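## Task

Set the strip with seven holes on top of the red cube, then insert a bolt upright through the strip's second hole and down into the cube's hole. The strip, the cube and the bolts must not drop far or repeatedly. After release the strip may tilt and the bolt may lean, but the cube has to finish on the table with its hole facing up. Declare that you are done to finish.

## Robot and tools

Robot: two six-joint arms, left_arm and right_arm, each with a two-pad parallel gripper. Scene frame: origin at table-top height, halfway between the nominal bases; +x points out over the table, +z up, and left_arm is on the +y side (arm names do not match image sides). Calibrated bases: left_arm at (-0.028, +0.391, +0.027) m, right_arm at (-0.004, -0.477, +0.027) m. The gripper's fingers point along its own +z, close along its own x; end_effector_position is the point between the pads, and the fingertips extend 17.5 mm past it. A block of varying shape sticks out up to 12 cm toward the gripper's -y and rotates with it. Cameras: cam_high, cam_low, cam_left_wrist, cam_right_wrist, each 896x504.

The 18-number row (used by execute_actions and move): one list covering both arms, every value in [-1, 1]. Order: left dx, dy, dz, rx, ry, rz, left gripper position, force_limit, speed, then the same nine for the right arm. The six pose numbers are offsets, not poses: they count from that arm's Hand target at the start of the action or move, along the Hand target's own axes. Scale: 1.0 equals 0.6 m of travel or 180 degrees of turn; rx, ry, rz form a single rotation vector. All zeros for an arm's pose means no new request. Gripper numbers are absolute commands, always sent: position +1 is open (50 mm gap), about -0.65 pads meet, -1 grips until stopped; force_limit -1/0/+1 is about 20/102/185 N per pad; speed -1/0/+1 is 20/85/150 mm/s. To leave a gripper unchanged, resend its last three numbers, since 0 is itself a command.

execute_actions: actions is a list of actions; each action is up to 15 rows, one per 1/30 s step, and a short table repeats its last row to step 15. Every row in an action is measured from the same start pose, not from the row before; a new action starts from the current Hand target, so repeating an offset moves further. cameras picks images; an empty actions list returns state and all images.

move: target is one row or up to 15 rows, all offsets from the same starting Hand targets. speed in m/s (0.002 to 3.6, default 0.25; turns up to twice that in rad/s), one value or one per target. blend in m rounds corners in a list; 0 stops at each. stop_force in N (3 to 120, one for both arms) ends an arm's path when it feels that much push; then the arm backs to just before the push and that becomes its Hand target. Do not rely on it while the gripper rotates, and omit it when lifting away from something. zero (default true) rezeroes force before the move. blocking=false returns early but cannot combine with stop_force. Paths are straight, ignore obstacles, and end together; moves longer than 10 s are cut.

wait(seconds 0 to 3600), stop (brakes a running move), zoom_image(camera, region [x0, y0, x1, y1] in pixels, at most 504 by 504, on the newest image), zero_wrist_force(arm), finished_scene(scene 1 or 2, irreversible).

Reading results: end_effector_position (m), end_effector_quat_wxyz and velocities are in the scene frame. Hand target is the last commanded pose after clipping; grippers often settle short of it, so send the remaining gap as an offset. object_status: 0 moving, 1 stopped while opening, 2 stopped while closing (a firm grip), 3 reached the command or pads met (usually nothing held). Gap in mm is roughly (250 - position_measured) x 0.202. Wrist force and torque are in the gripper's own axes, zeroed at scene start. The move line reports done, off_target, moving, held or fault, plus limits=paced (pose clipped) or limits=held (steps withheld). Done does not prove nothing was bumped.

Cautions: commanded orientation is clipped to within 32 degrees of the current one each step. Outside force near 150 N on any part, or contact torque over joint limits (wrists 26.6 N m, others 142 N m), or a wrist joint drifting 0.9 degrees from plan, triggers a 10 s fault stop. Targets even slightly into a rigid surface can fault; press gently with stop_force and move slowly near contact. Fast moves overshoot and hit harder. Keep paths away from an arm's own base to avoid elbow swings. A clearance check holds arms apart but fingers can still collide; never grip the other arm's fingers. Motors warn at 70 °C and brake at 85 °C; avoid long stretched holds or pushing at unreachable poses. Do not drop parts, release them while moving, or knock anything off the table, which fails the scene. Objects may get small random pushes. Thinking time lets the scene run on, holding the last command.

Each tool is called in YAML: its name, and indented under it one key for each argument.

## Session

execute_actions:
  actions: []

Scene clock: 0.00 s.
left_arm: end_effector_position=(+0.6695, +0.5376, +0.1076) position_measured=2 object_status=3 end_effector_quat_wxyz=(-0.126, -0.345, +0.875, -0.316) | right_arm: end_effector_position=(+0.1678, +0.1516, +0.1195) position_measured=3 object_status=3 end_effector_quat_wxyz=(-0.113, +0.965, +0.138, -0.193)
Joint positions: left_arm=[0.236 -0.79 1.222 -1.8 -2.24 -2.005] | right_arm=[4.49 -2.078 -1.645 -0.915 2.017 2.64]
Joint velocities: within noise
Joint torques (N m): no reading
Wrist force (N): no reading
Wrist torque (N m): no reading
Wrist force, peak (N): no reading
Hand target: left_arm +0.6695, +0.5376, +0.1076; -0.126, -0.345, +0.875, -0.316 | right_arm +0.1678, +0.1516, +0.1195; -0.113, +0.965, +0.138, -0.193
Tool commands: left_gripper/position=+1.0 left_gripper/force_limit=+1.0 left_gripper/speed=+1.0 right_gripper/position=+1.0 right_gripper/force_limit=+1.0 right_gripper/speed=+1.0

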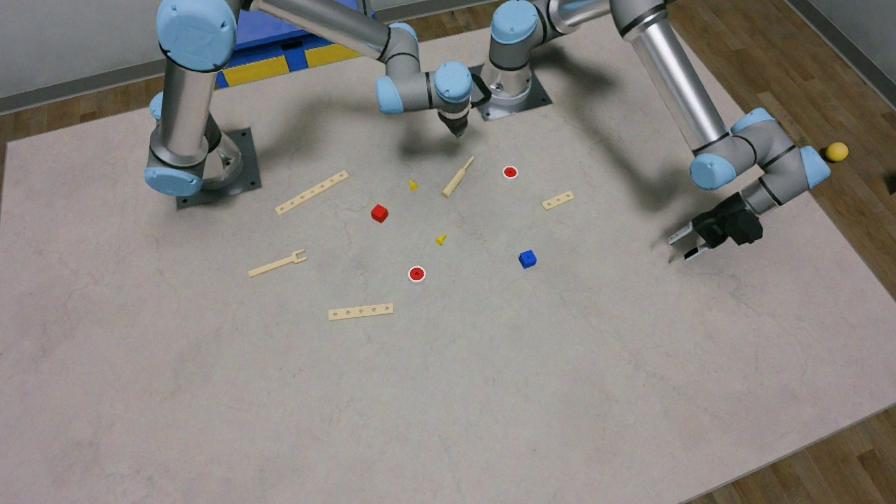

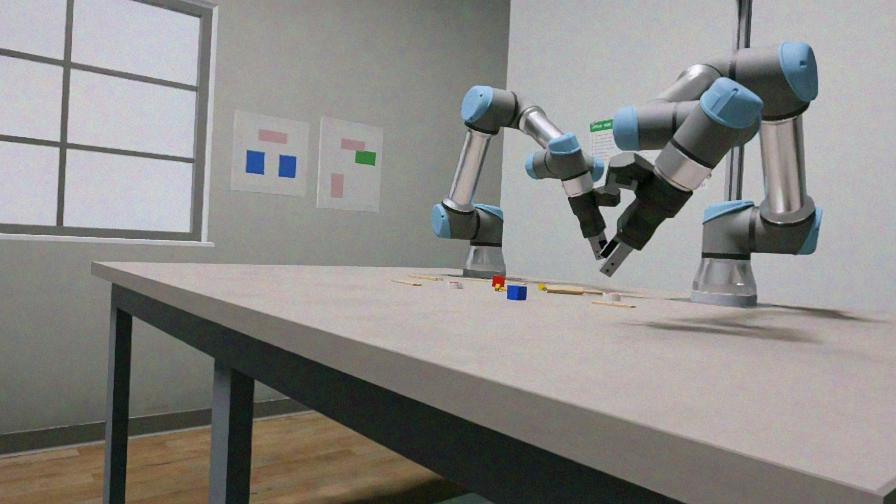

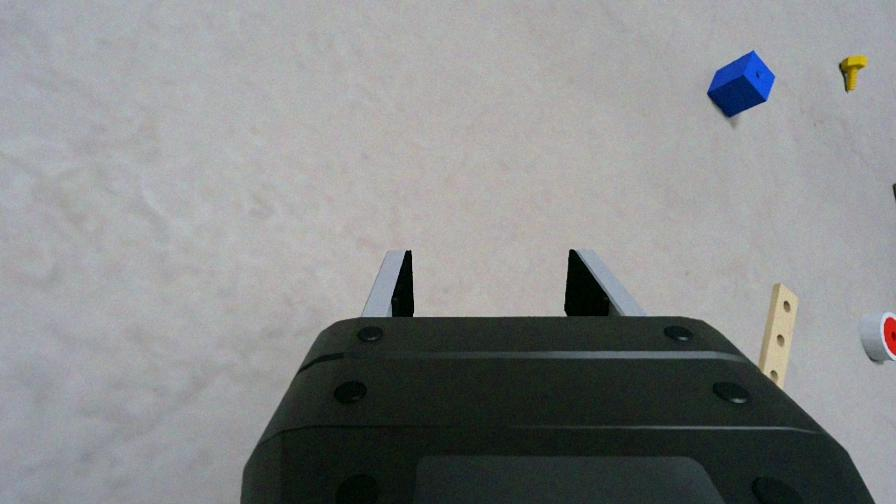

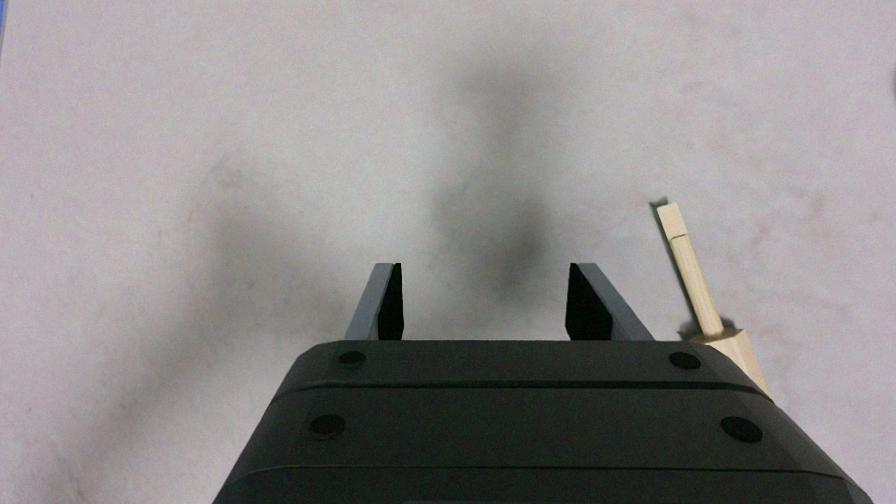

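zoom_image:
  camera: "cam_high"
  region: [240, 140, 600, 340]

Scaled by 1.400 from the camera's image (finer frame: 1280x720).

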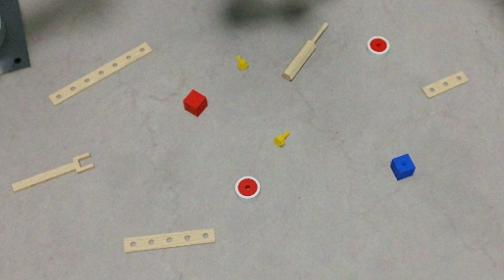

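move:
  target: [0,0,0,0,0,0,1,1,1,-0.148,0.383,-0.578,-0.0728,0.1243,0.0889,1,1,1]
  speed: 0.5
  cameras: ["cam_high","cam_right_wrist"]

Scene clock: 22.23 s.
left_arm: end_effector_position=(+0.6695, +0.5376, +0.1076) position_measured=2 object_status=3 end_effector_quat_wxyz=(-0.126, -0.345, +0.875, -0.316) | right_arm: end_effector_position=(+0.2804, -0.1483, +0.3992) position_measured=3 object_status=3 end_effector_quat_wxyz=(+0.000, +1.000, +0.000, +0.000)
Joint positions: left_arm=[0.236 -0.79 1.222 -1.8 -2.24 -2.005] | right_arm=[4.322 -1.393 -1.618 -1.701 1.571 2.739]
Joint torques (N m): left_arm=[0.54 -55.03 -22.92 -2.54 -1.55 -0.06] | right_arm=[3.68 21.69 28.23 1.65 0.27 -2.1]
Wrist force (N): left_arm=[-0.6 0.5 -0.1] | right_arm=[0.7 -0.7 -0.6]
Wrist torque (N m): left_arm=[0.08 0.08 0.00] | right_arm=[-0.06 -0.21 0.14]
Wrist force, peak (N): left_arm=[-0.1 0.7 -0.7] | right_arm=[0.9 2.5 -3.2]
Hand target: left_arm +0.6695, +0.5376, +0.1076; -0.126, -0.345, +0.875, -0.316 | right_arm +0.2804, -0.1484, +0.3993; +0.000, +1.000, +0.000, +0.000
Off the commanded pose: left_arm 0.000 m, 0 deg | right_arm 0.000 m, 0 deg.
move: done

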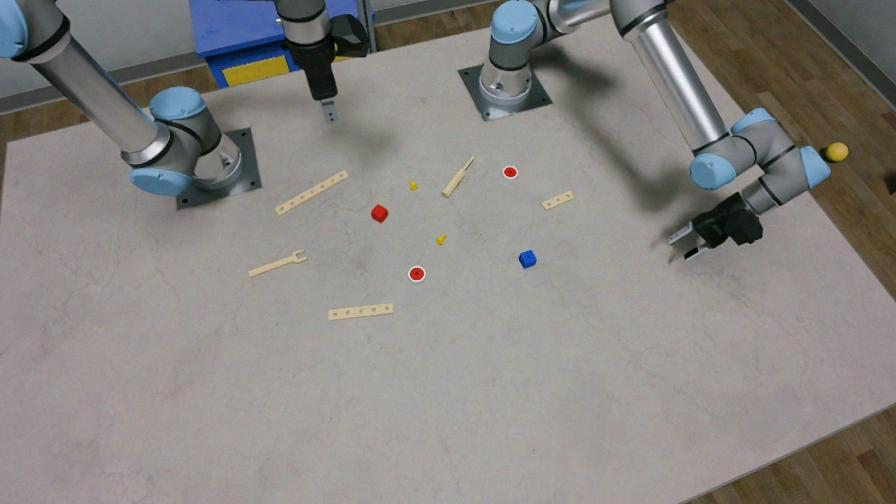

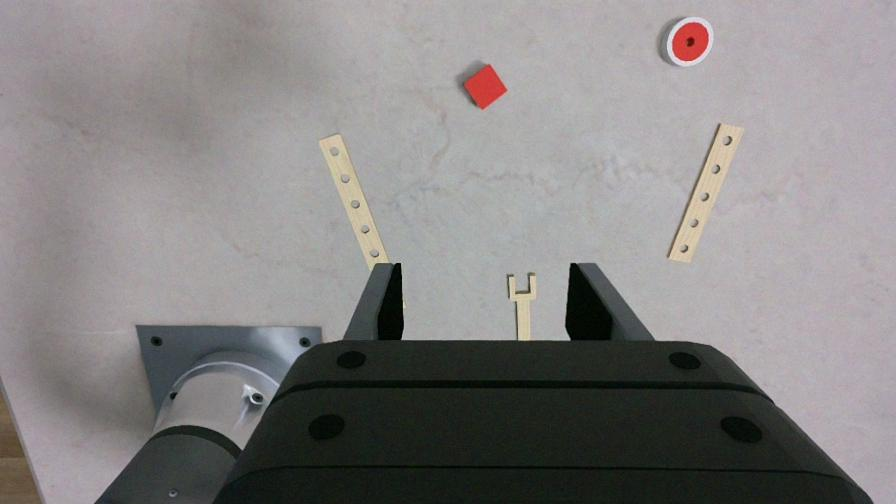

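zoom_image:
  camera: "cam_right_wrist"
  region: [300, 0, 800, 280]

zoom_image:
  camera: "cam_high"
  region: [350, 160, 470, 260]

Scaled by 1.008 from the camera's image (finer frame: 1280x720).

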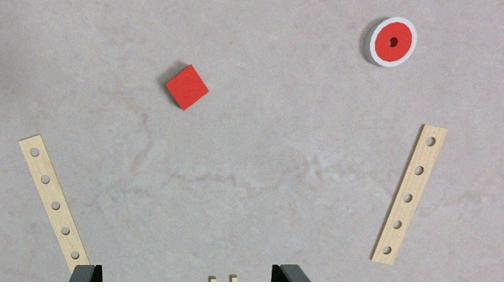

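Scaled by 4.200 from the camera's image (finer frame: 1280x720).

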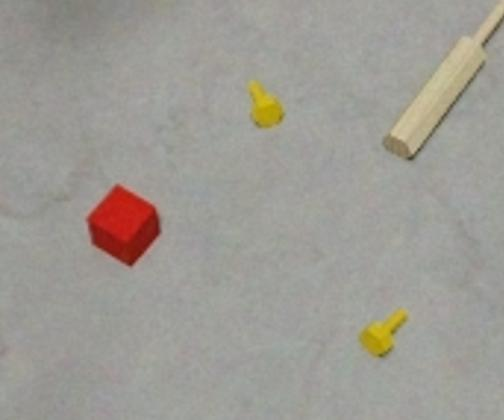

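execute_actions:
  actions: []
  cameras: ["cam_low"]

zoom_image:
  camera: "cam_low"
  region: [450, 260, 550, 310]

move:
  target: [0,0,0,0,0,0,1,1,1,0.03,0.03,0.43,0,0,0,1,1,1]
  speed: 0.4
  cameras: ["cam_right_wrist"]

Scene clock: 33.63 s.
left_arm: end_effector_position=(+0.6695, +0.5376, +0.1076) position_measured=2 object_status=3 end_effector_quat_wxyz=(-0.126, -0.345, +0.875, -0.316) | right_arm: end_effector_position=(+0.2804, -0.1484, +0.3993) position_measured=3 object_status=3 end_effector_quat_wxyz=(+0.000, +1.000, +0.000, +0.000)
Joint positions: left_arm=[0.236 -0.79 1.222 -1.8 -2.24 -2.005] | right_arm=[4.322 -1.393 -1.618 -1.701 1.571 2.739]
Joint velocities: within noise
Joint torques (N m): left_arm=[0.85 -54.67 -23.95 -2.54 -1.55 0.09] | right_arm=[7.46 23.71 37.08 1.82 -1.03 -2.13]
Wrist force (N): left_arm=[-0.4 0.2 -0.3] | right_arm=[0.6 -0.4 -0.1]
Wrist torque (N m): left_arm=[0.04 0.06 0.01] | right_arm=[-0.02 -0.19 0.14]
Wrist force, peak (N): left_arm=[-0.6 0.5 -0.6] | right_arm=[1.1 -0.7 -0.3]
Hand target: left_arm +0.6695, +0.5376, +0.1076; -0.126, -0.345, +0.875, -0.316 | right_arm +0.2804, -0.1484, +0.3993; +0.000, +1.000, +0.000, +0.000
Tool commands: left_gripper/position=+1.0 left_gripper/force_limit=+1.0 left_gripper/speed=+1.0 right_gripper/position=+1.0 right_gripper/force_limit=+1.0 right_gripper/speed=+1.0
Off the commanded pose: left_arm 0.000 m, 0 deg | right_arm 0.000 m, 0 deg.
Images, in order (width x height): cam_low 896x504.

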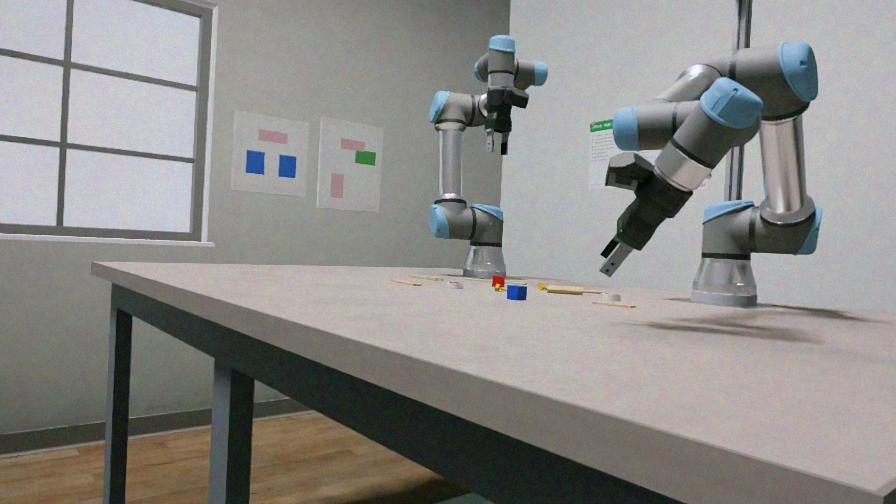

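Scaled by 5.040 from the camera's image (finer frame: 1280x720).

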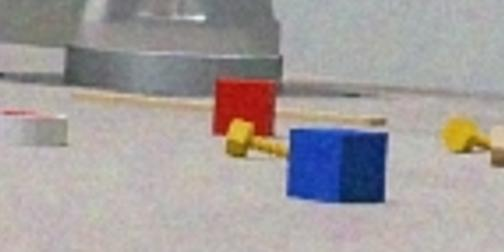

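Scene clock: 34.87 s.
left_arm: end_effector_position=(+0.6695, +0.5376, +0.1076) position_measured=2 object_status=3 end_effector_quat_wxyz=(-0.126, -0.345, +0.875, -0.316) | right_arm: end_effector_position=(+0.2984, -0.1662, +0.1414) position_measured=3 object_status=3 end_effector_quat_wxyz=(+0.000, +1.000, +0.000, +0.000)
Joint positions: left_arm=[0.236 -0.79 1.222 -1.8 -2.24 -2.005] | right_arm=[4.264 -1.532 -2.185 -0.995 1.571 2.681]
Joint torques (N m): left_arm=[0.92 -55.67 -23.22 -2.66 -1.43 0.05] | right_arm=[8 12.41 15.75 4.11 1.2 1.97]
Wrist force (N): left_arm=[-0.3 0.3 -0.5] | right_arm=[0.3 0.0 -0.3]
Wrist torque (N m): left_arm=[0.06 0.06 0.00] | right_arm=[0.05 -0.13 0.19]
Wrist force, peak (N): left_arm=[-0.4 0.7 -0.6] | right_arm=[0.2 -0.8 -4.2]
Hand target: left_arm +0.6695, +0.5376, +0.1076; -0.126, -0.345, +0.875, -0.316 | right_arm +0.2983, -0.1662, +0.1413; +0.000, +1.000, +0.000, +0.000
Off the commanded pose: left_arm 0.000 m, 0 deg | right_arm 0.000 m, 0 deg.
move: done

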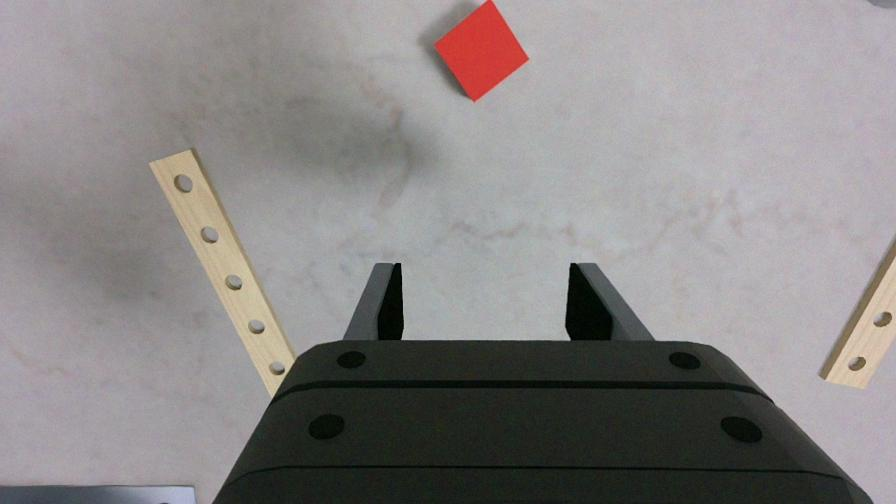

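move:
  target: [0,0,0,0,0,0,1,1,1,-0.213,-0.127,0.035,-0.1523,0.1523,-0.483,1,1,1]
  speed: 0.6
  cameras: ["cam_right_wrist"]

Scene clock: 47.00 s.
left_arm: end_effector_position=(+0.6695, +0.5376, +0.1076) position_measured=2 object_status=3 end_effector_quat_wxyz=(-0.126, -0.345, +0.875, -0.316) | right_arm: end_effector_position=(+0.1705, -0.0901, +0.1203) position_measured=3 object_status=3 end_effector_quat_wxyz=(+0.212, +0.674, +0.674, +0.213)
Joint positions: left_arm=[0.236 -0.79 1.222 -1.8 -2.24 -2.005] | right_arm=[5.008 -1.508 -2.363 -1.034 0.988 1.913]
Joint torques (N m): left_arm=[1.04 -54.99 -23.19 -2.71 -1.54 0.06] | right_arm=[2.78 23.3 30.62 1.49 -0.12 -0.23]
Wrist force (N): left_arm=[-0.1 0.5 -0.2] | right_arm=[1.2 0.3 -0.5]
Wrist torque (N m): left_arm=[0.09 0.01 -0.01] | right_arm=[0.11 -0.27 0.02]
Wrist force, peak (N): left_arm=[-0.4 0.6 -0.6] | right_arm=[2.0 0.7 -0.2]
Hand target: left_arm +0.6695, +0.5376, +0.1076; -0.126, -0.345, +0.875, -0.316 | right_arm +0.1705, -0.0900, +0.1204; +0.212, +0.674, +0.675, +0.213
Off the commanded pose: left_arm 0.000 m, 0 deg | right_arm 0.000 m, 0 deg.
move: done

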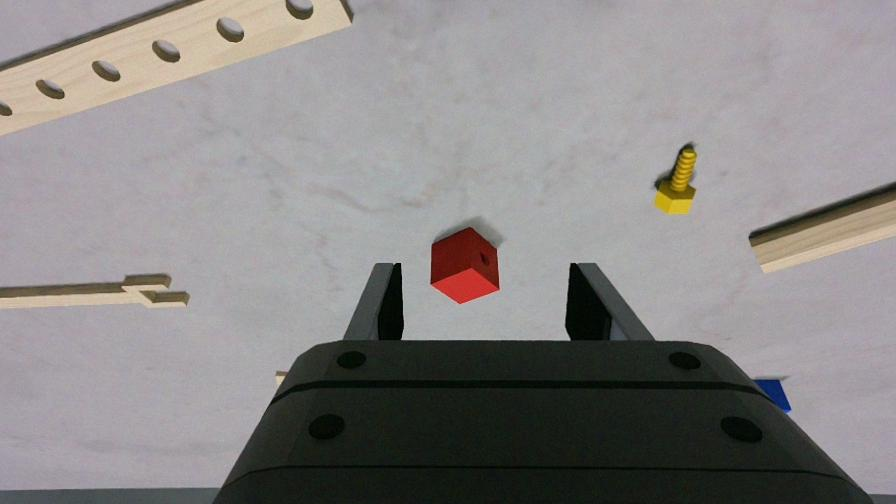

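move:
  target: [0,0,0,0,0,0,1,1,1,0.008,0.206,0.083,0.1102,0.2105,-0.6686,1,1,1]
  speed: 0.7
  cameras: ["cam_right_wrist"]

Scene clock: 64.40 s.
left_arm: end_effector_position=(+0.6695, +0.5376, +0.1076) position_measured=2 object_status=3 end_effector_quat_wxyz=(-0.126, -0.345, +0.875, -0.316) | right_arm: end_effector_position=(+0.3003, -0.0852, +0.1504) position_measured=3 object_status=3 end_effector_quat_wxyz=(+0.000, -0.300, +0.954, +0.000)
Joint positions: left_arm=[0.236 -0.79 1.222 -1.8 -2.24 -2.005] | right_arm=[4.335 -1.67 -2.014 -1.029 1.571 -0.999]
Joint torques (N m): left_arm=[0.79 -55.32 -23.78 -2.71 -1.47 0.16] | right_arm=[8.19 28.76 25.23 1.48 -1.74 -2.05]
Wrist force (N): left_arm=[-0.1 0.4 -0.4] | right_arm=[0.9 -0.1 -0.4]
Wrist torque (N m): left_arm=[0.07 0.02 0.00] | right_arm=[0.04 -0.23 0.11]
Wrist force, peak (N): left_arm=[-0.5 0.6 -0.6] | right_arm=[1.7 -1.3 -0.4]
Hand target: left_arm +0.6695, +0.5376, +0.1076; -0.126, -0.345, +0.875, -0.316 | right_arm +0.3003, -0.0852, +0.1505; +0.000, -0.301, +0.954, +0.000
Off the commanded pose: left_arm 0.000 m, 0 deg | right_arm 0.000 m, 0 deg.
move: done

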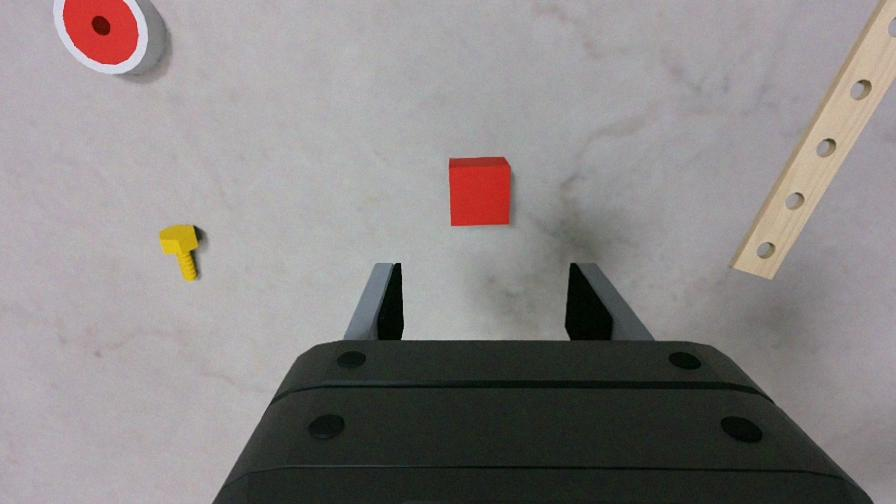

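move:
  target: [0,0,0,0,0,0,1,1,1,0.008,0,0.133,0,0,0,1,1,1]
  speed: 0.3
  cameras: ["cam_right_wrist"]

Scene clock: 68.43 s.
left_arm: end_effector_position=(+0.6695, +0.5376, +0.1076) position_measured=2 object_status=3 end_effector_quat_wxyz=(-0.126, -0.345, +0.875, -0.316) | right_arm: end_effector_position=(+0.2964, -0.0879, +0.0708) position_measured=3 object_status=3 end_effector_quat_wxyz=(+0.000, -0.301, +0.954, +0.000)
Joint positions: left_arm=[0.236 -0.79 1.222 -1.8 -2.24 -2.005] | right_arm=[4.341 -1.79 -2.125 -0.798 1.571 -0.994]
Joint torques (N m): left_arm=[1.52 -54.93 -23.23 -2.8 -1.38 0.06] | right_arm=[-7.26 19.59 16.38 4.4 -1.07 -1.73]
Wrist force (N): left_arm=[-0.2 0.3 -0.2] | right_arm=[0.7 -0.5 -0.4]
Wrist torque (N m): left_arm=[0.06 0.04 -0.01] | right_arm=[-0.03 -0.19 0.08]
Wrist force, peak (N): left_arm=[-0.3 0.5 -0.7] | right_arm=[0.2 -0.3 -3.8]
Hand target: left_arm +0.6695, +0.5376, +0.1076; -0.126, -0.345, +0.875, -0.316 | right_arm +0.2964, -0.0880, +0.0707; +0.000, -0.301, +0.954, +0.000
Off the commanded pose: left_arm 0.000 m, 0 deg | right_arm 0.000 m, 0 deg.
move: done

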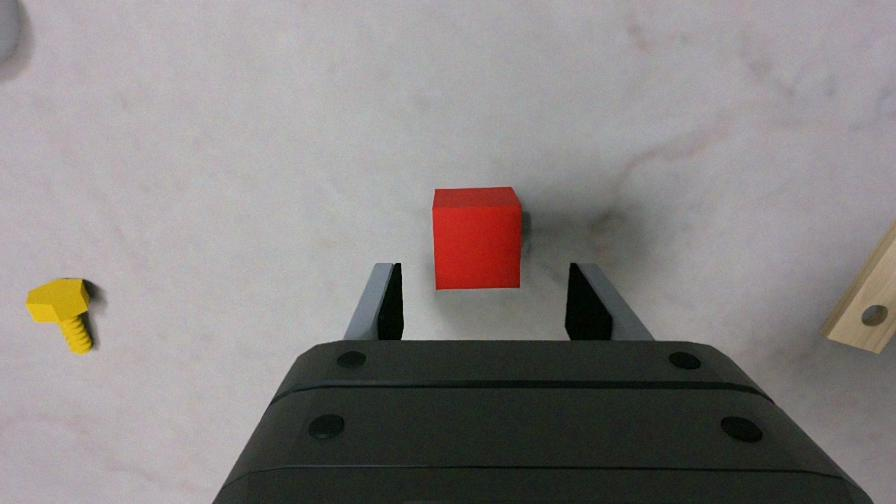

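move:
  target: [0,0,0,0,0,0,1,1,1,0,0.085,0.0257,0.3056,0,0,1,-0.8,-0.5]
  speed: 0.4
  cameras: ["cam_right_wrist"]

move:
  target: [0,0,0,0,0,0,1,1,1,0,0,0.1,0,0,0,1,-0.8,-0.5]
  speed: 0.1
  stop_force: 8
  cameras: ["cam_right_wrist","cam_low"]

Scene clock: 81.67 s.
left_arm: end_effector_position=(+0.6695, +0.5376, +0.1076) position_measured=2 object_status=3 end_effector_quat_wxyz=(-0.126, -0.345, +0.875, -0.316) | right_arm: end_effector_position=(+0.2671, -0.0462, +0.0552) position_measured=3 object_status=3 end_effector_quat_wxyz=(+0.139, -0.267, +0.846, -0.441)
Joint positions: left_arm=[0.236 -0.79 1.222 -1.8 -2.24 -2.005] | right_arm=[4.697 -2.188 -1.667 -1.712 1.062 -0.402]
Joint torques (N m): left_arm=[0.46 -54.98 -23.51 -2.96 -1.45 0.08] | right_arm=[-4.87 36.01 19.96 -0.71 0.53 0.43]
Wrist force (N): left_arm=[-0.3 0.3 -0.1] | right_arm=[-0.6 -0.2 1.2]
Wrist torque (N m): left_arm=[0.05 0.04 0.00] | right_arm=[-0.19 0.08 0.33]
Wrist force, peak (N): left_arm=[-0.4 0.7 -0.6] | right_arm=[0.8 -2.0 -0.5]
Hand target: left_arm +0.6695, +0.5376, +0.1076; -0.126, -0.345, +0.875, -0.316 | right_arm +0.2671, -0.0462, +0.0552; +0.139, -0.267, +0.846, -0.441
Off the commanded pose: left_arm 0.000 m, 0 deg | right_arm 0.000 m, 0 deg.
move: done

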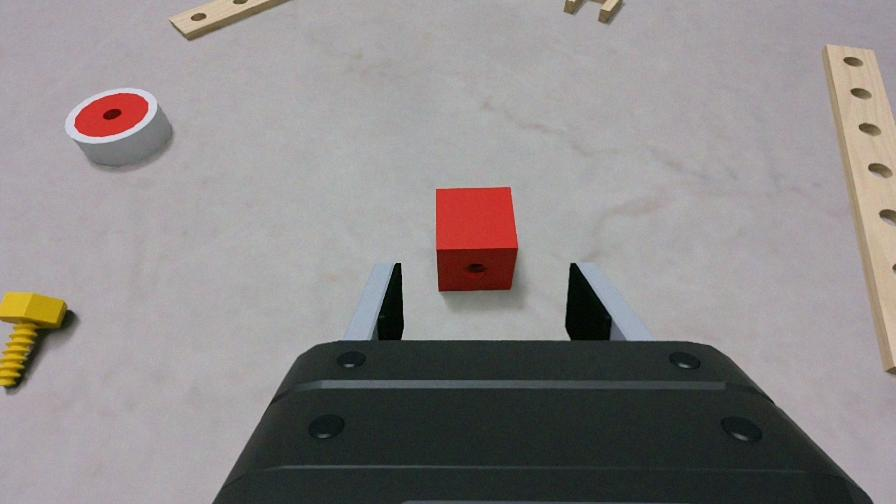

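Scene clock: 83.37 s.
left_arm: end_effector_position=(+0.6695, +0.5376, +0.1076) position_measured=2 object_status=3 end_effector_quat_wxyz=(-0.126, -0.345, +0.875, -0.316) | right_arm: end_effector_position=(+0.2953, -0.0865, +0.0208) position_measured=3 object_status=3 end_effector_quat_wxyz=(+0.139, -0.267, +0.846, -0.441)
Joint positions: left_arm=[0.236 -0.79 1.222 -1.8 -2.24 -2.005] | right_arm=[4.646 -2.191 -1.789 -1.567 1.023 -0.441]
Joint torques (N m): left_arm=[0.63 -54.89 -23.44 -2.74 -1.45 0.11] | right_arm=[7.8 47.63 24.52 1.75 1.18 2.11]
Wrist force (N): left_arm=[-0.4 0.2 -0.5] | right_arm=[-0.9 -0.3 1.0]
Wrist torque (N m): left_arm=[0.04 0.06 0.00] | right_arm=[-0.18 0.13 0.31]
Wrist force, peak (N): left_arm=[-0.4 0.5 -0.8] | right_arm=[-0.5 -0.1 2.5]
Hand target: left_arm +0.6695, +0.5376, +0.1076; -0.126, -0.345, +0.875, -0.316 | right_arm +0.2953, -0.0865, +0.0208; +0.139, -0.267, +0.846, -0.441
Off the commanded pose: left_arm 0.000 m, 0 deg | right_arm 0.000 m, 0 deg.
move: done
Images, in order (width x height): cam_low 896x504, cam_right_wrist 896x504.

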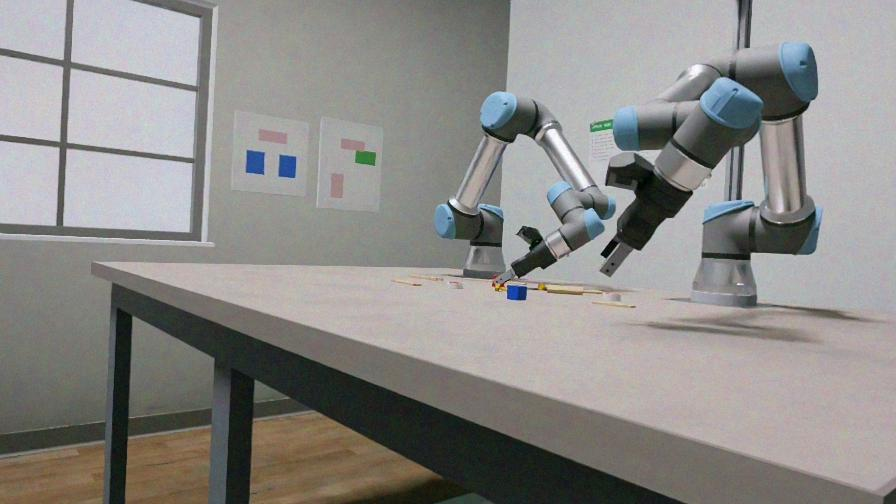

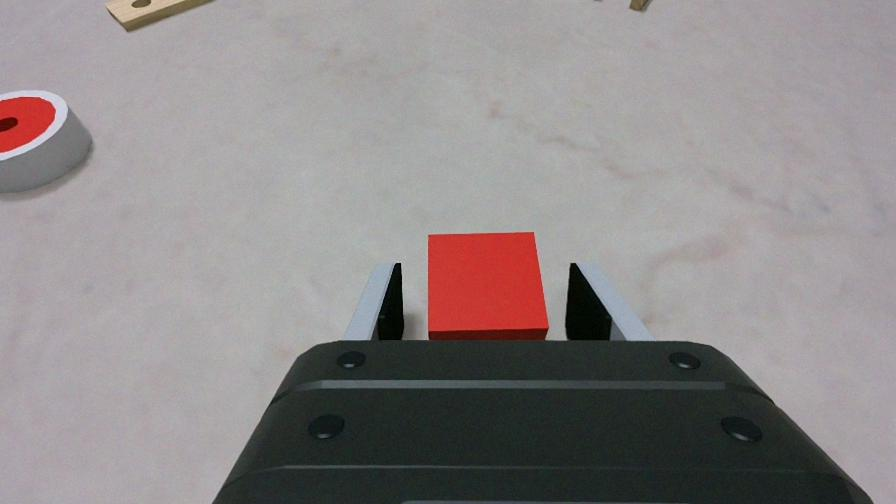

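execute_actions:
  actions:
    - [[0,0,0,0,0,0,1,1,1,0,0,0,0,0,0,-1,-0.8,-0.5]]

move:
  target: [0,0,0,0,0,0,1,1,1,0,-0.11,-0.077,0,0,0,-1,-0.8,-0.5]
  speed: 0.15

move:
  target: [0,0,0,0,0,0,1,1,1,0,0,0,-0.5,0,0,-1,-0.8,-0.5]
  speed: 0.4
  cameras: ["cam_right_wrist","cam_high"]

Scene clock: 87.23 s.
left_arm: end_effector_position=(+0.6695, +0.5376, +0.1076) position_measured=2 object_status=3 end_effector_quat_wxyz=(-0.126, -0.345, +0.875, -0.316) | right_arm: end_effector_position=(+0.2953, -0.0865, +0.0208) position_measured=103 object_status=2 end_effector_quat_wxyz=(+0.139, -0.267, +0.846, -0.441)
Joint positions: left_arm=[0.236 -0.79 1.222 -1.8 -2.24 -2.005] | right_arm=[4.646 -2.191 -1.789 -1.567 1.023 -0.441]
Joint torques (N m): left_arm=[1.43 -54.66 -23.49 -2.89 -1.42 0.11] | right_arm=[6.98 46.19 25.09 1.41 0.83 1.92]
Wrist force (N): left_arm=[-0.3 0.4 -0.4] | right_arm=[-1.0 -0.2 1.2]
Wrist torque (N m): left_arm=[0.07 0.04 0.00] | right_arm=[-0.16 0.14 0.31]
Wrist force, peak (N): left_arm=[-0.4 0.8 -0.5] | right_arm=[-1.1 -0.6 1.4]
Hand target: left_arm +0.6695, +0.5376, +0.1076; -0.126, -0.345, +0.875, -0.316 | right_arm +0.2953, -0.0865, +0.0208; +0.139, -0.267, +0.846, -0.441
Off the commanded pose: left_arm 0.000 m, 0 deg | right_arm 0.000 m, 0 deg.
Step readings (end_effector_position of left_arm | right_arm):
0: (+0.6695, +0.5376, +0.1076) | (+0.2953, -0.0865, +0.0208)
1: (+0.6695, +0.5376, +0.1076) | (+0.2953, -0.0865, +0.0208)
2: (+0.6695, +0.5376, +0.1076) | (+0.2953, -0.0865, +0.0208)
4: (+0.6695, +0.5376, +0.1076) | (+0.2953, -0.0865, +0.0208)
8: (+0.6695, +0.5376, +0.1076) | (+0.2953, -0.0865, +0.0208)
15: (+0.6695, +0.5376, +0.1076) | (+0.2953, -0.0865, +0.0208)

Scene clock: 88.23 s.
left_arm: end_effector_position=(+0.6695, +0.5376, +0.1076) position_measured=2 object_status=3 end_effector_quat_wxyz=(-0.126, -0.345, +0.875, -0.316) | right_arm: end_effector_position=(+0.2953, -0.0864, +0.1014) position_measured=103 object_status=2 end_effector_quat_wxyz=(+0.139, -0.267, +0.846, -0.441)
Joint positions: left_arm=[0.236 -0.79 1.222 -1.8 -2.24 -2.005] | right_arm=[4.646 -2.059 -1.742 -1.746 1.023 -0.441]
Joint torques (N m): left_arm=[0.59 -55.39 -23.57 -2.89 -1.32 0.05] | right_arm=[5.08 40.63 11.69 -0.54 0.59 1.89]
Wrist force (N): left_arm=[-0.4 0.6 -0.4] | right_arm=[-0.9 0.1 0.9]
Wrist torque (N m): left_arm=[0.12 0.07 0.00] | right_arm=[-0.14 0.13 0.29]
Wrist force, peak (N): left_arm=[-0.3 0.6 -0.7] | right_arm=[-1.0 2.0 2.5]
Hand target: left_arm +0.6695, +0.5376, +0.1076; -0.126, -0.345, +0.875, -0.316 | right_arm +0.2953, -0.0864, +0.1014; +0.139, -0.267, +0.846, -0.441
Off the commanded pose: left_arm 0.000 m, 0 deg | right_arm 0.000 m, 0 deg.
move: done

Scene clock: 90.77 s.
left_arm: end_effector_position=(+0.6695, +0.5376, +0.1076) position_measured=2 object_status=3 end_effector_quat_wxyz=(-0.126, -0.345, +0.875, -0.316) | right_arm: end_effector_position=(+0.2953, -0.0865, +0.1013) position_measured=103 object_status=2 end_effector_quat_wxyz=(-0.090, -0.287, +0.910, +0.286)
Joint positions: left_arm=[0.236 -0.79 1.222 -1.8 -2.24 -2.005] | right_arm=[4.051 -1.824 -2.213 -0.48 2.153 -1.225]
Joint torques (N m): left_arm=[1.59 -55.27 -24.33 -2.87 -1.35 0] | right_arm=[-1.62 28.92 28.99 4.21 2.7 1.33]
Wrist force (N): left_arm=[0.0 0.5 -0.3] | right_arm=[1.0 -0.2 -0.3]
Wrist torque (N m): left_arm=[0.08 0.00 -0.01] | right_arm=[0.02 -0.22 0.04]
Wrist force, peak (N): left_arm=[-0.2 0.5 -0.7] | right_arm=[1.4 -1.3 -0.3]
Hand target: left_arm +0.6695, +0.5376, +0.1076; -0.126, -0.345, +0.875, -0.316 | right_arm +0.2953, -0.0864, +0.1014; -0.090, -0.287, +0.910, +0.286
Off the commanded pose: left_arm 0.000 m, 0 deg | right_arm 0.000 m, 0 deg.
move: done
Images, in order (width x height): cam_high 896x504, cam_right_wrist 896x504.

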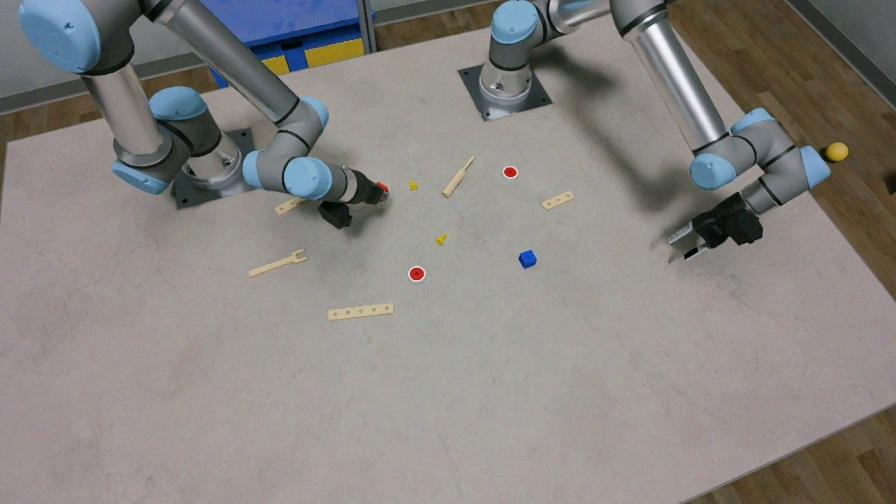

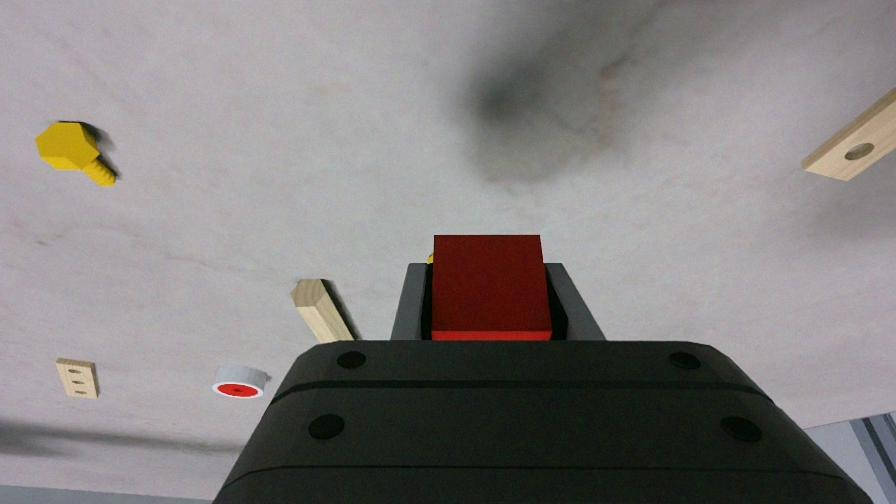

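move:
  target: [0,0,0,0,0,0,1,1,1,0,-0.067,0.0956,0,0,0,-1,-0.8,-0.5]
  speed: 0.2

move:
  target: [0,0,0,0,0,0,1,1,1,0,-0.01435,0.0205,0,0,0,-1,-0.8,-0.5]
  speed: 0.01
  stop_force: 4
  cameras: ["cam_right_wrist","cam_low"]

zoom_image:
  camera: "cam_low"
  region: [460, 240, 560, 310]

Scene clock: 97.63 s.
left_arm: end_effector_position=(+0.6695, +0.5376, +0.1076) position_measured=2 object_status=3 end_effector_quat_wxyz=(-0.126, -0.345, +0.875, -0.316) | right_arm: end_effector_position=(+0.2953, -0.0866, +0.0314) position_measured=103 object_status=2 end_effector_quat_wxyz=(-0.090, -0.287, +0.910, +0.286)
Joint positions: left_arm=[0.236 -0.79 1.222 -1.8 -2.24 -2.005] | right_arm=[4.051 -2 -2.25 -0.267 2.153 -1.225]
Joint torques (N m): left_arm=[1.06 -54.99 -23.31 -2.98 -1.3 0.03] | right_arm=[2.85 24.26 23.7 4.53 2.84 0.76]
Wrist force (N): left_arm=[-0.2 0.4 -0.1] | right_arm=[1.1 -0.5 -0.3]
Wrist torque (N m): left_arm=[0.06 0.03 0.00] | right_arm=[-0.01 -0.22 0.05]
Wrist force, peak (N): left_arm=[-0.5 0.8 -0.2] | right_arm=[1.3 2.0 -2.8]
Hand target: left_arm +0.6695, +0.5376, +0.1076; -0.126, -0.345, +0.875, -0.316 | right_arm +0.2953, -0.0865, +0.0313; -0.090, -0.287, +0.910, +0.286
Off the commanded pose: left_arm 0.000 m, 0 deg | right_arm 0.000 m, 0 deg.
move: done

Scene clock: 99.60 s.
left_arm: end_effector_position=(+0.6695, +0.5376, +0.1076) position_measured=2 object_status=3 end_effector_quat_wxyz=(-0.126, -0.345, +0.875, -0.316) | right_arm: end_effector_position=(+0.2953, -0.0865, +0.0228) position_measured=103 object_status=2 end_effector_quat_wxyz=(-0.090, -0.287, +0.910, +0.286)
Joint positions: left_arm=[0.236 -0.79 1.222 -1.8 -2.24 -2.005] | right_arm=[4.051 -2.024 -2.252 -0.242 2.153 -1.225]
Joint torques (N m): left_arm=[1.78 -55.53 -23.84 -3.13 -1.3 0.11] | right_arm=[5.41 38.08 17.57 4.33 -0.48 -1.21]
Wrist force (N): left_arm=[-0.2 0.6 -0.6] | right_arm=[1.4 1.2 -1.3]
Wrist torque (N m): left_arm=[0.09 0.03 0.00] | right_arm=[0.06 -0.27 0.04]
Wrist force, peak (N): left_arm=[-0.5 0.7 -0.4] | right_arm=[4.8 10.9 -24.6]
Hand target: left_arm +0.6695, +0.5376, +0.1076; -0.126, -0.345, +0.875, -0.316 | right_arm +0.2953, -0.0865, +0.0228; -0.090, -0.287, +0.910, +0.286 (not the last commanded pose)
Off the commanded pose: left_arm 0.000 m, 0 deg | right_arm 0.006 m, 0 deg.
move: contact (right_arm)
Images, in order (width x height): cam_low 896x504, cam_right_wrist 896x504.

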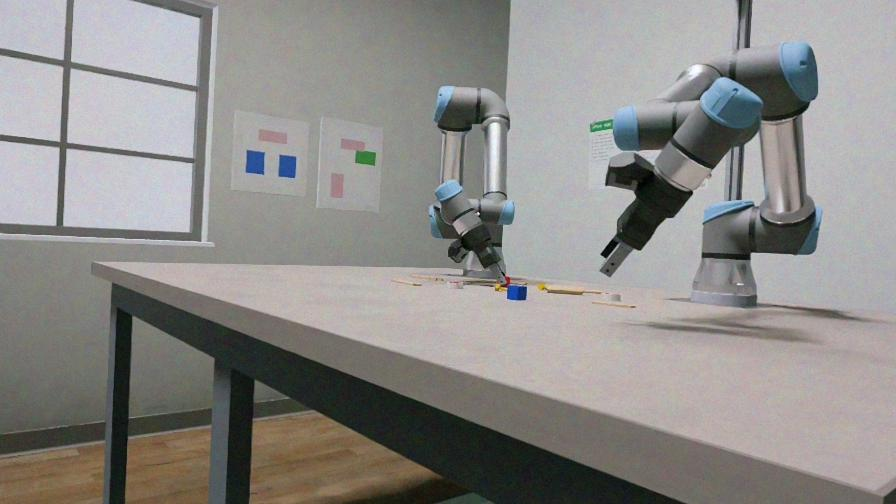

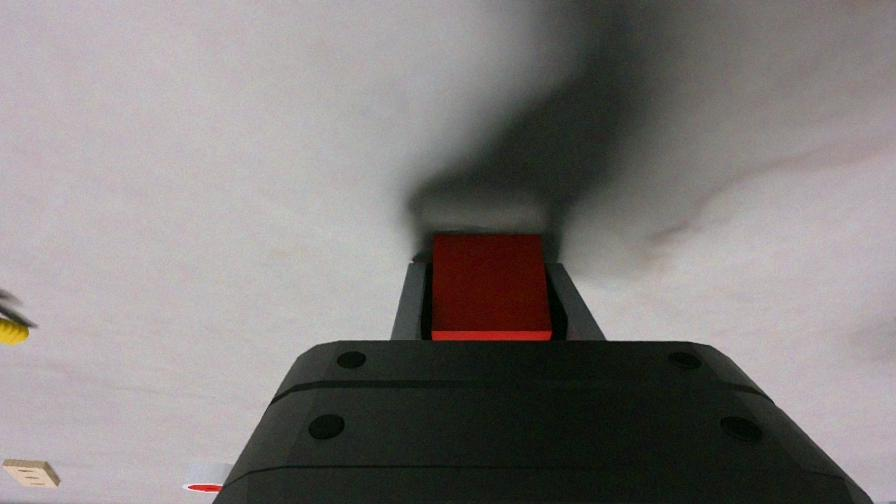

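Scaled by 5.040 from the camera's image (finer frame: 1280x720).

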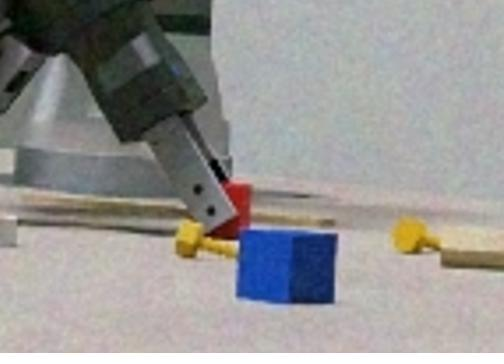

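execute_actions:
  actions:
    - [[0,0,0,0,0,0,1,1,1,0,0,0,0,0,0,1,-0.8,-0.7]]

move:
  target:
    - [0,0,0,0,0,0,1,1,1,0,0,-0.1,0,0,0,1,-0.8,-0.7]
    - [0,0,0,0,0,0,1,1,1,0,0.105,-0.15,0.1944,0,0,1,-0.8,-0.7]
  speed: [0.12,0.35]
  blend: [0.02,0]
  cameras: ["cam_right_wrist"]

Scene clock: 102.67 s.
left_arm: end_effector_position=(+0.6695, +0.5376, +0.1076) position_measured=2 object_status=3 end_effector_quat_wxyz=(-0.126, -0.345, +0.875, -0.316) | right_arm: end_effector_position=(+0.2953, -0.0865, +0.0228) position_measured=3 object_status=3 end_effector_quat_wxyz=(-0.090, -0.287, +0.910, +0.286)
Joint positions: left_arm=[0.236 -0.79 1.222 -1.8 -2.24 -2.005] | right_arm=[4.051 -2.024 -2.252 -0.242 2.153 -1.225]
Joint torques (N m): left_arm=[1.08 -55.44 -23.54 -3.05 -1.38 0.09] | right_arm=[5.28 38 19.74 4.28 1.41 -0.79]
Wrist force (N): left_arm=[-0.3 0.5 -0.3] | right_arm=[1.0 -0.1 -0.5]
Wrist torque (N m): left_arm=[0.09 0.06 0.00] | right_arm=[0.02 -0.23 0.04]
Wrist force, peak (N): left_arm=[-0.7 0.4 -0.6] | right_arm=[1.8 1.4 -1.1]
Hand target: left_arm +0.6695, +0.5376, +0.1076; -0.126, -0.345, +0.875, -0.316 | right_arm +0.2953, -0.0865, +0.0228; -0.090, -0.287, +0.910, +0.286
Off the commanded pose: left_arm 0.000 m, 0 deg | right_arm 0.000 m, 0 deg.
Step readings (end_effector_position of left_arm | right_arm):
0: (+0.6695, +0.5376, +0.1076) | (+0.2953, -0.0865, +0.0228)
1: (+0.6695, +0.5376, +0.1076) | (+0.2953, -0.0865, +0.0228)
2: (+0.6695, +0.5376, +0.1076) | (+0.2953, -0.0865, +0.0228)
4: (+0.6695, +0.5376, +0.1076) | (+0.2953, -0.0865, +0.0228)
8: (+0.6695, +0.5376, +0.1076) | (+0.2953, -0.0865, +0.0228)
15: (+0.6695, +0.5376, +0.1076) | (+0.2953, -0.0865, +0.0228)

Scene clock: 104.57 s.
left_arm: end_effector_position=(+0.6695, +0.5376, +0.1076) position_measured=2 object_status=3 end_effector_quat_wxyz=(-0.126, -0.345, +0.875, -0.316) | right_arm: end_effector_position=(+0.2953, -0.0864, +0.1326) position_measured=3 object_status=3 end_effector_quat_wxyz=(+0.000, -0.301, +0.954, +0.000)
Joint positions: left_arm=[0.236 -0.79 1.222 -1.8 -2.24 -2.005] | right_arm=[4.344 -1.686 -2.05 -0.977 1.571 -0.991]
Joint torques (N m): left_arm=[1.05 -55.43 -23.55 -3.13 -1.3 0.08] | right_arm=[3.46 28.51 20.71 1.54 -0.94 -0.52]
Wrist force (N): left_arm=[-0.3 0.6 -0.3] | right_arm=[0.6 -0.3 -0.7]
Wrist torque (N m): left_arm=[0.10 0.05 0.00] | right_arm=[-0.01 -0.18 0.21]
Wrist force, peak (N): left_arm=[-0.4 0.5 -0.7] | right_arm=[1.3 -1.8 -1.3]
Hand target: left_arm +0.6695, +0.5376, +0.1076; -0.126, -0.345, +0.875, -0.316 | right_arm +0.2953, -0.0865, +0.1326; +0.000, -0.301, +0.954, +0.000
Off the commanded pose: left_arm 0.000 m, 0 deg | right_arm 0.000 m, 0 deg.
move: done

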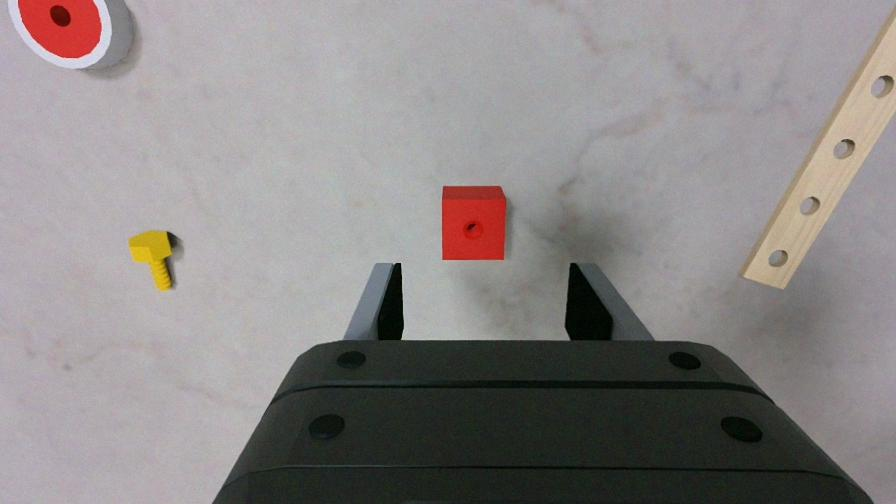

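move:
  target: [0,0,0,0,0,0,1,1,1,0.334,0.002,-0.117,0,0,0.072,1,-0.8,-0.7]
  speed: 0.5
  cameras: ["cam_right_wrist"]

Scene clock: 136.17 s.
left_arm: end_effector_position=(+0.6695, +0.5376, +0.1076) position_measured=2 object_status=3 end_effector_quat_wxyz=(-0.126, -0.345, +0.875, -0.316) | right_arm: end_effector_position=(+0.1305, -0.2003, +0.2029) position_measured=3 object_status=3 end_effector_quat_wxyz=(+0.000, -0.191, +0.982, +0.000)
Joint positions: left_arm=[0.236 -0.79 1.222 -1.8 -2.24 -2.005] | right_arm=[4.72 -1.076 -2.326 -1.311 1.571 -0.389]
Joint torques (N m): left_arm=[0.93 -55.86 -23.21 -3.07 -1.32 0.12] | right_arm=[7.77 11.37 22.39 1.38 1.99 1.82]
Wrist force (N): left_arm=[-0.4 0.3 -0.4] | right_arm=[0.7 -0.2 0.1]
Wrist torque (N m): left_arm=[0.05 0.06 0.00] | right_arm=[0.03 -0.20 0.19]
Wrist force, peak (N): left_arm=[-0.7 0.3 -0.5] | right_arm=[4.7 -1.6 -1.7]
Hand target: left_arm +0.6695, +0.5376, +0.1076; -0.126, -0.345, +0.875, -0.316 | right_arm +0.1305, -0.2004, +0.2029; +0.000, -0.191, +0.982, +0.000
Off the commanded pose: left_arm 0.000 m, 0 deg | right_arm 0.000 m, 0 deg.
move: done

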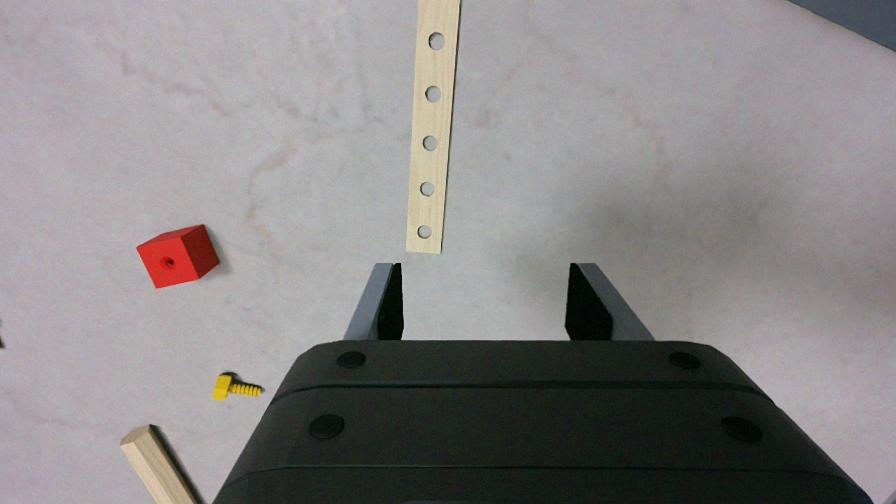

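move:
  target: [0,0,0,0,0,0,1,1,1,-0.028,-0.14,0.238,0,0,0.0257,1,-0.8,-0.7]
  speed: 0.4
  cameras: ["cam_right_wrist"]

Scene clock: 151.07 s.
left_arm: end_effector_position=(+0.6695, +0.5376, +0.1076) position_measured=2 object_status=3 end_effector_quat_wxyz=(-0.126, -0.345, +0.875, -0.316) | right_arm: end_effector_position=(+0.1776, -0.2720, +0.0602) position_measured=3 object_status=3 end_effector_quat_wxyz=(+0.000, -0.151, +0.988, +0.000)
Joint positions: left_arm=[0.236 -0.79 1.222 -1.8 -2.24 -2.005] | right_arm=[4.507 -1.219 -2.677 -0.817 1.571 -0.52]
Joint torques (N m): left_arm=[1.02 -55.45 -23.4 -3.15 -1.23 0.02] | right_arm=[2.98 -4.54 13.63 4.26 -1.46 1.8]
Wrist force (N): left_arm=[-0.2 0.3 -0.5] | right_arm=[0.5 -0.3 -0.4]
Wrist torque (N m): left_arm=[0.06 0.03 0.00] | right_arm=[0.01 -0.13 0.12]
Wrist force, peak (N): left_arm=[0.0 0.7 -0.6] | right_arm=[1.1 -2.8 2.9]
Hand target: left_arm +0.6695, +0.5376, +0.1076; -0.126, -0.345, +0.875, -0.316 | right_arm +0.1776, -0.2720, +0.0601; +0.000, -0.151, +0.988, +0.000
Off the commanded pose: left_arm 0.000 m, 0 deg | right_arm 0.000 m, 0 deg.
move: done

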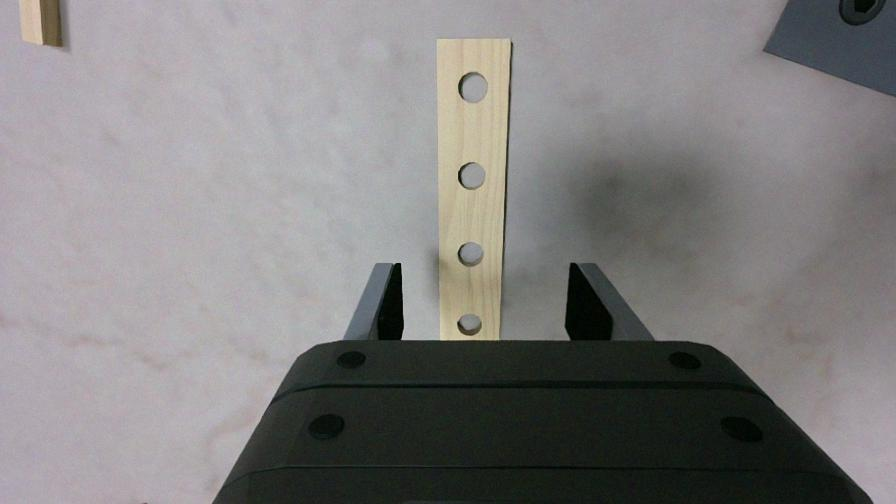

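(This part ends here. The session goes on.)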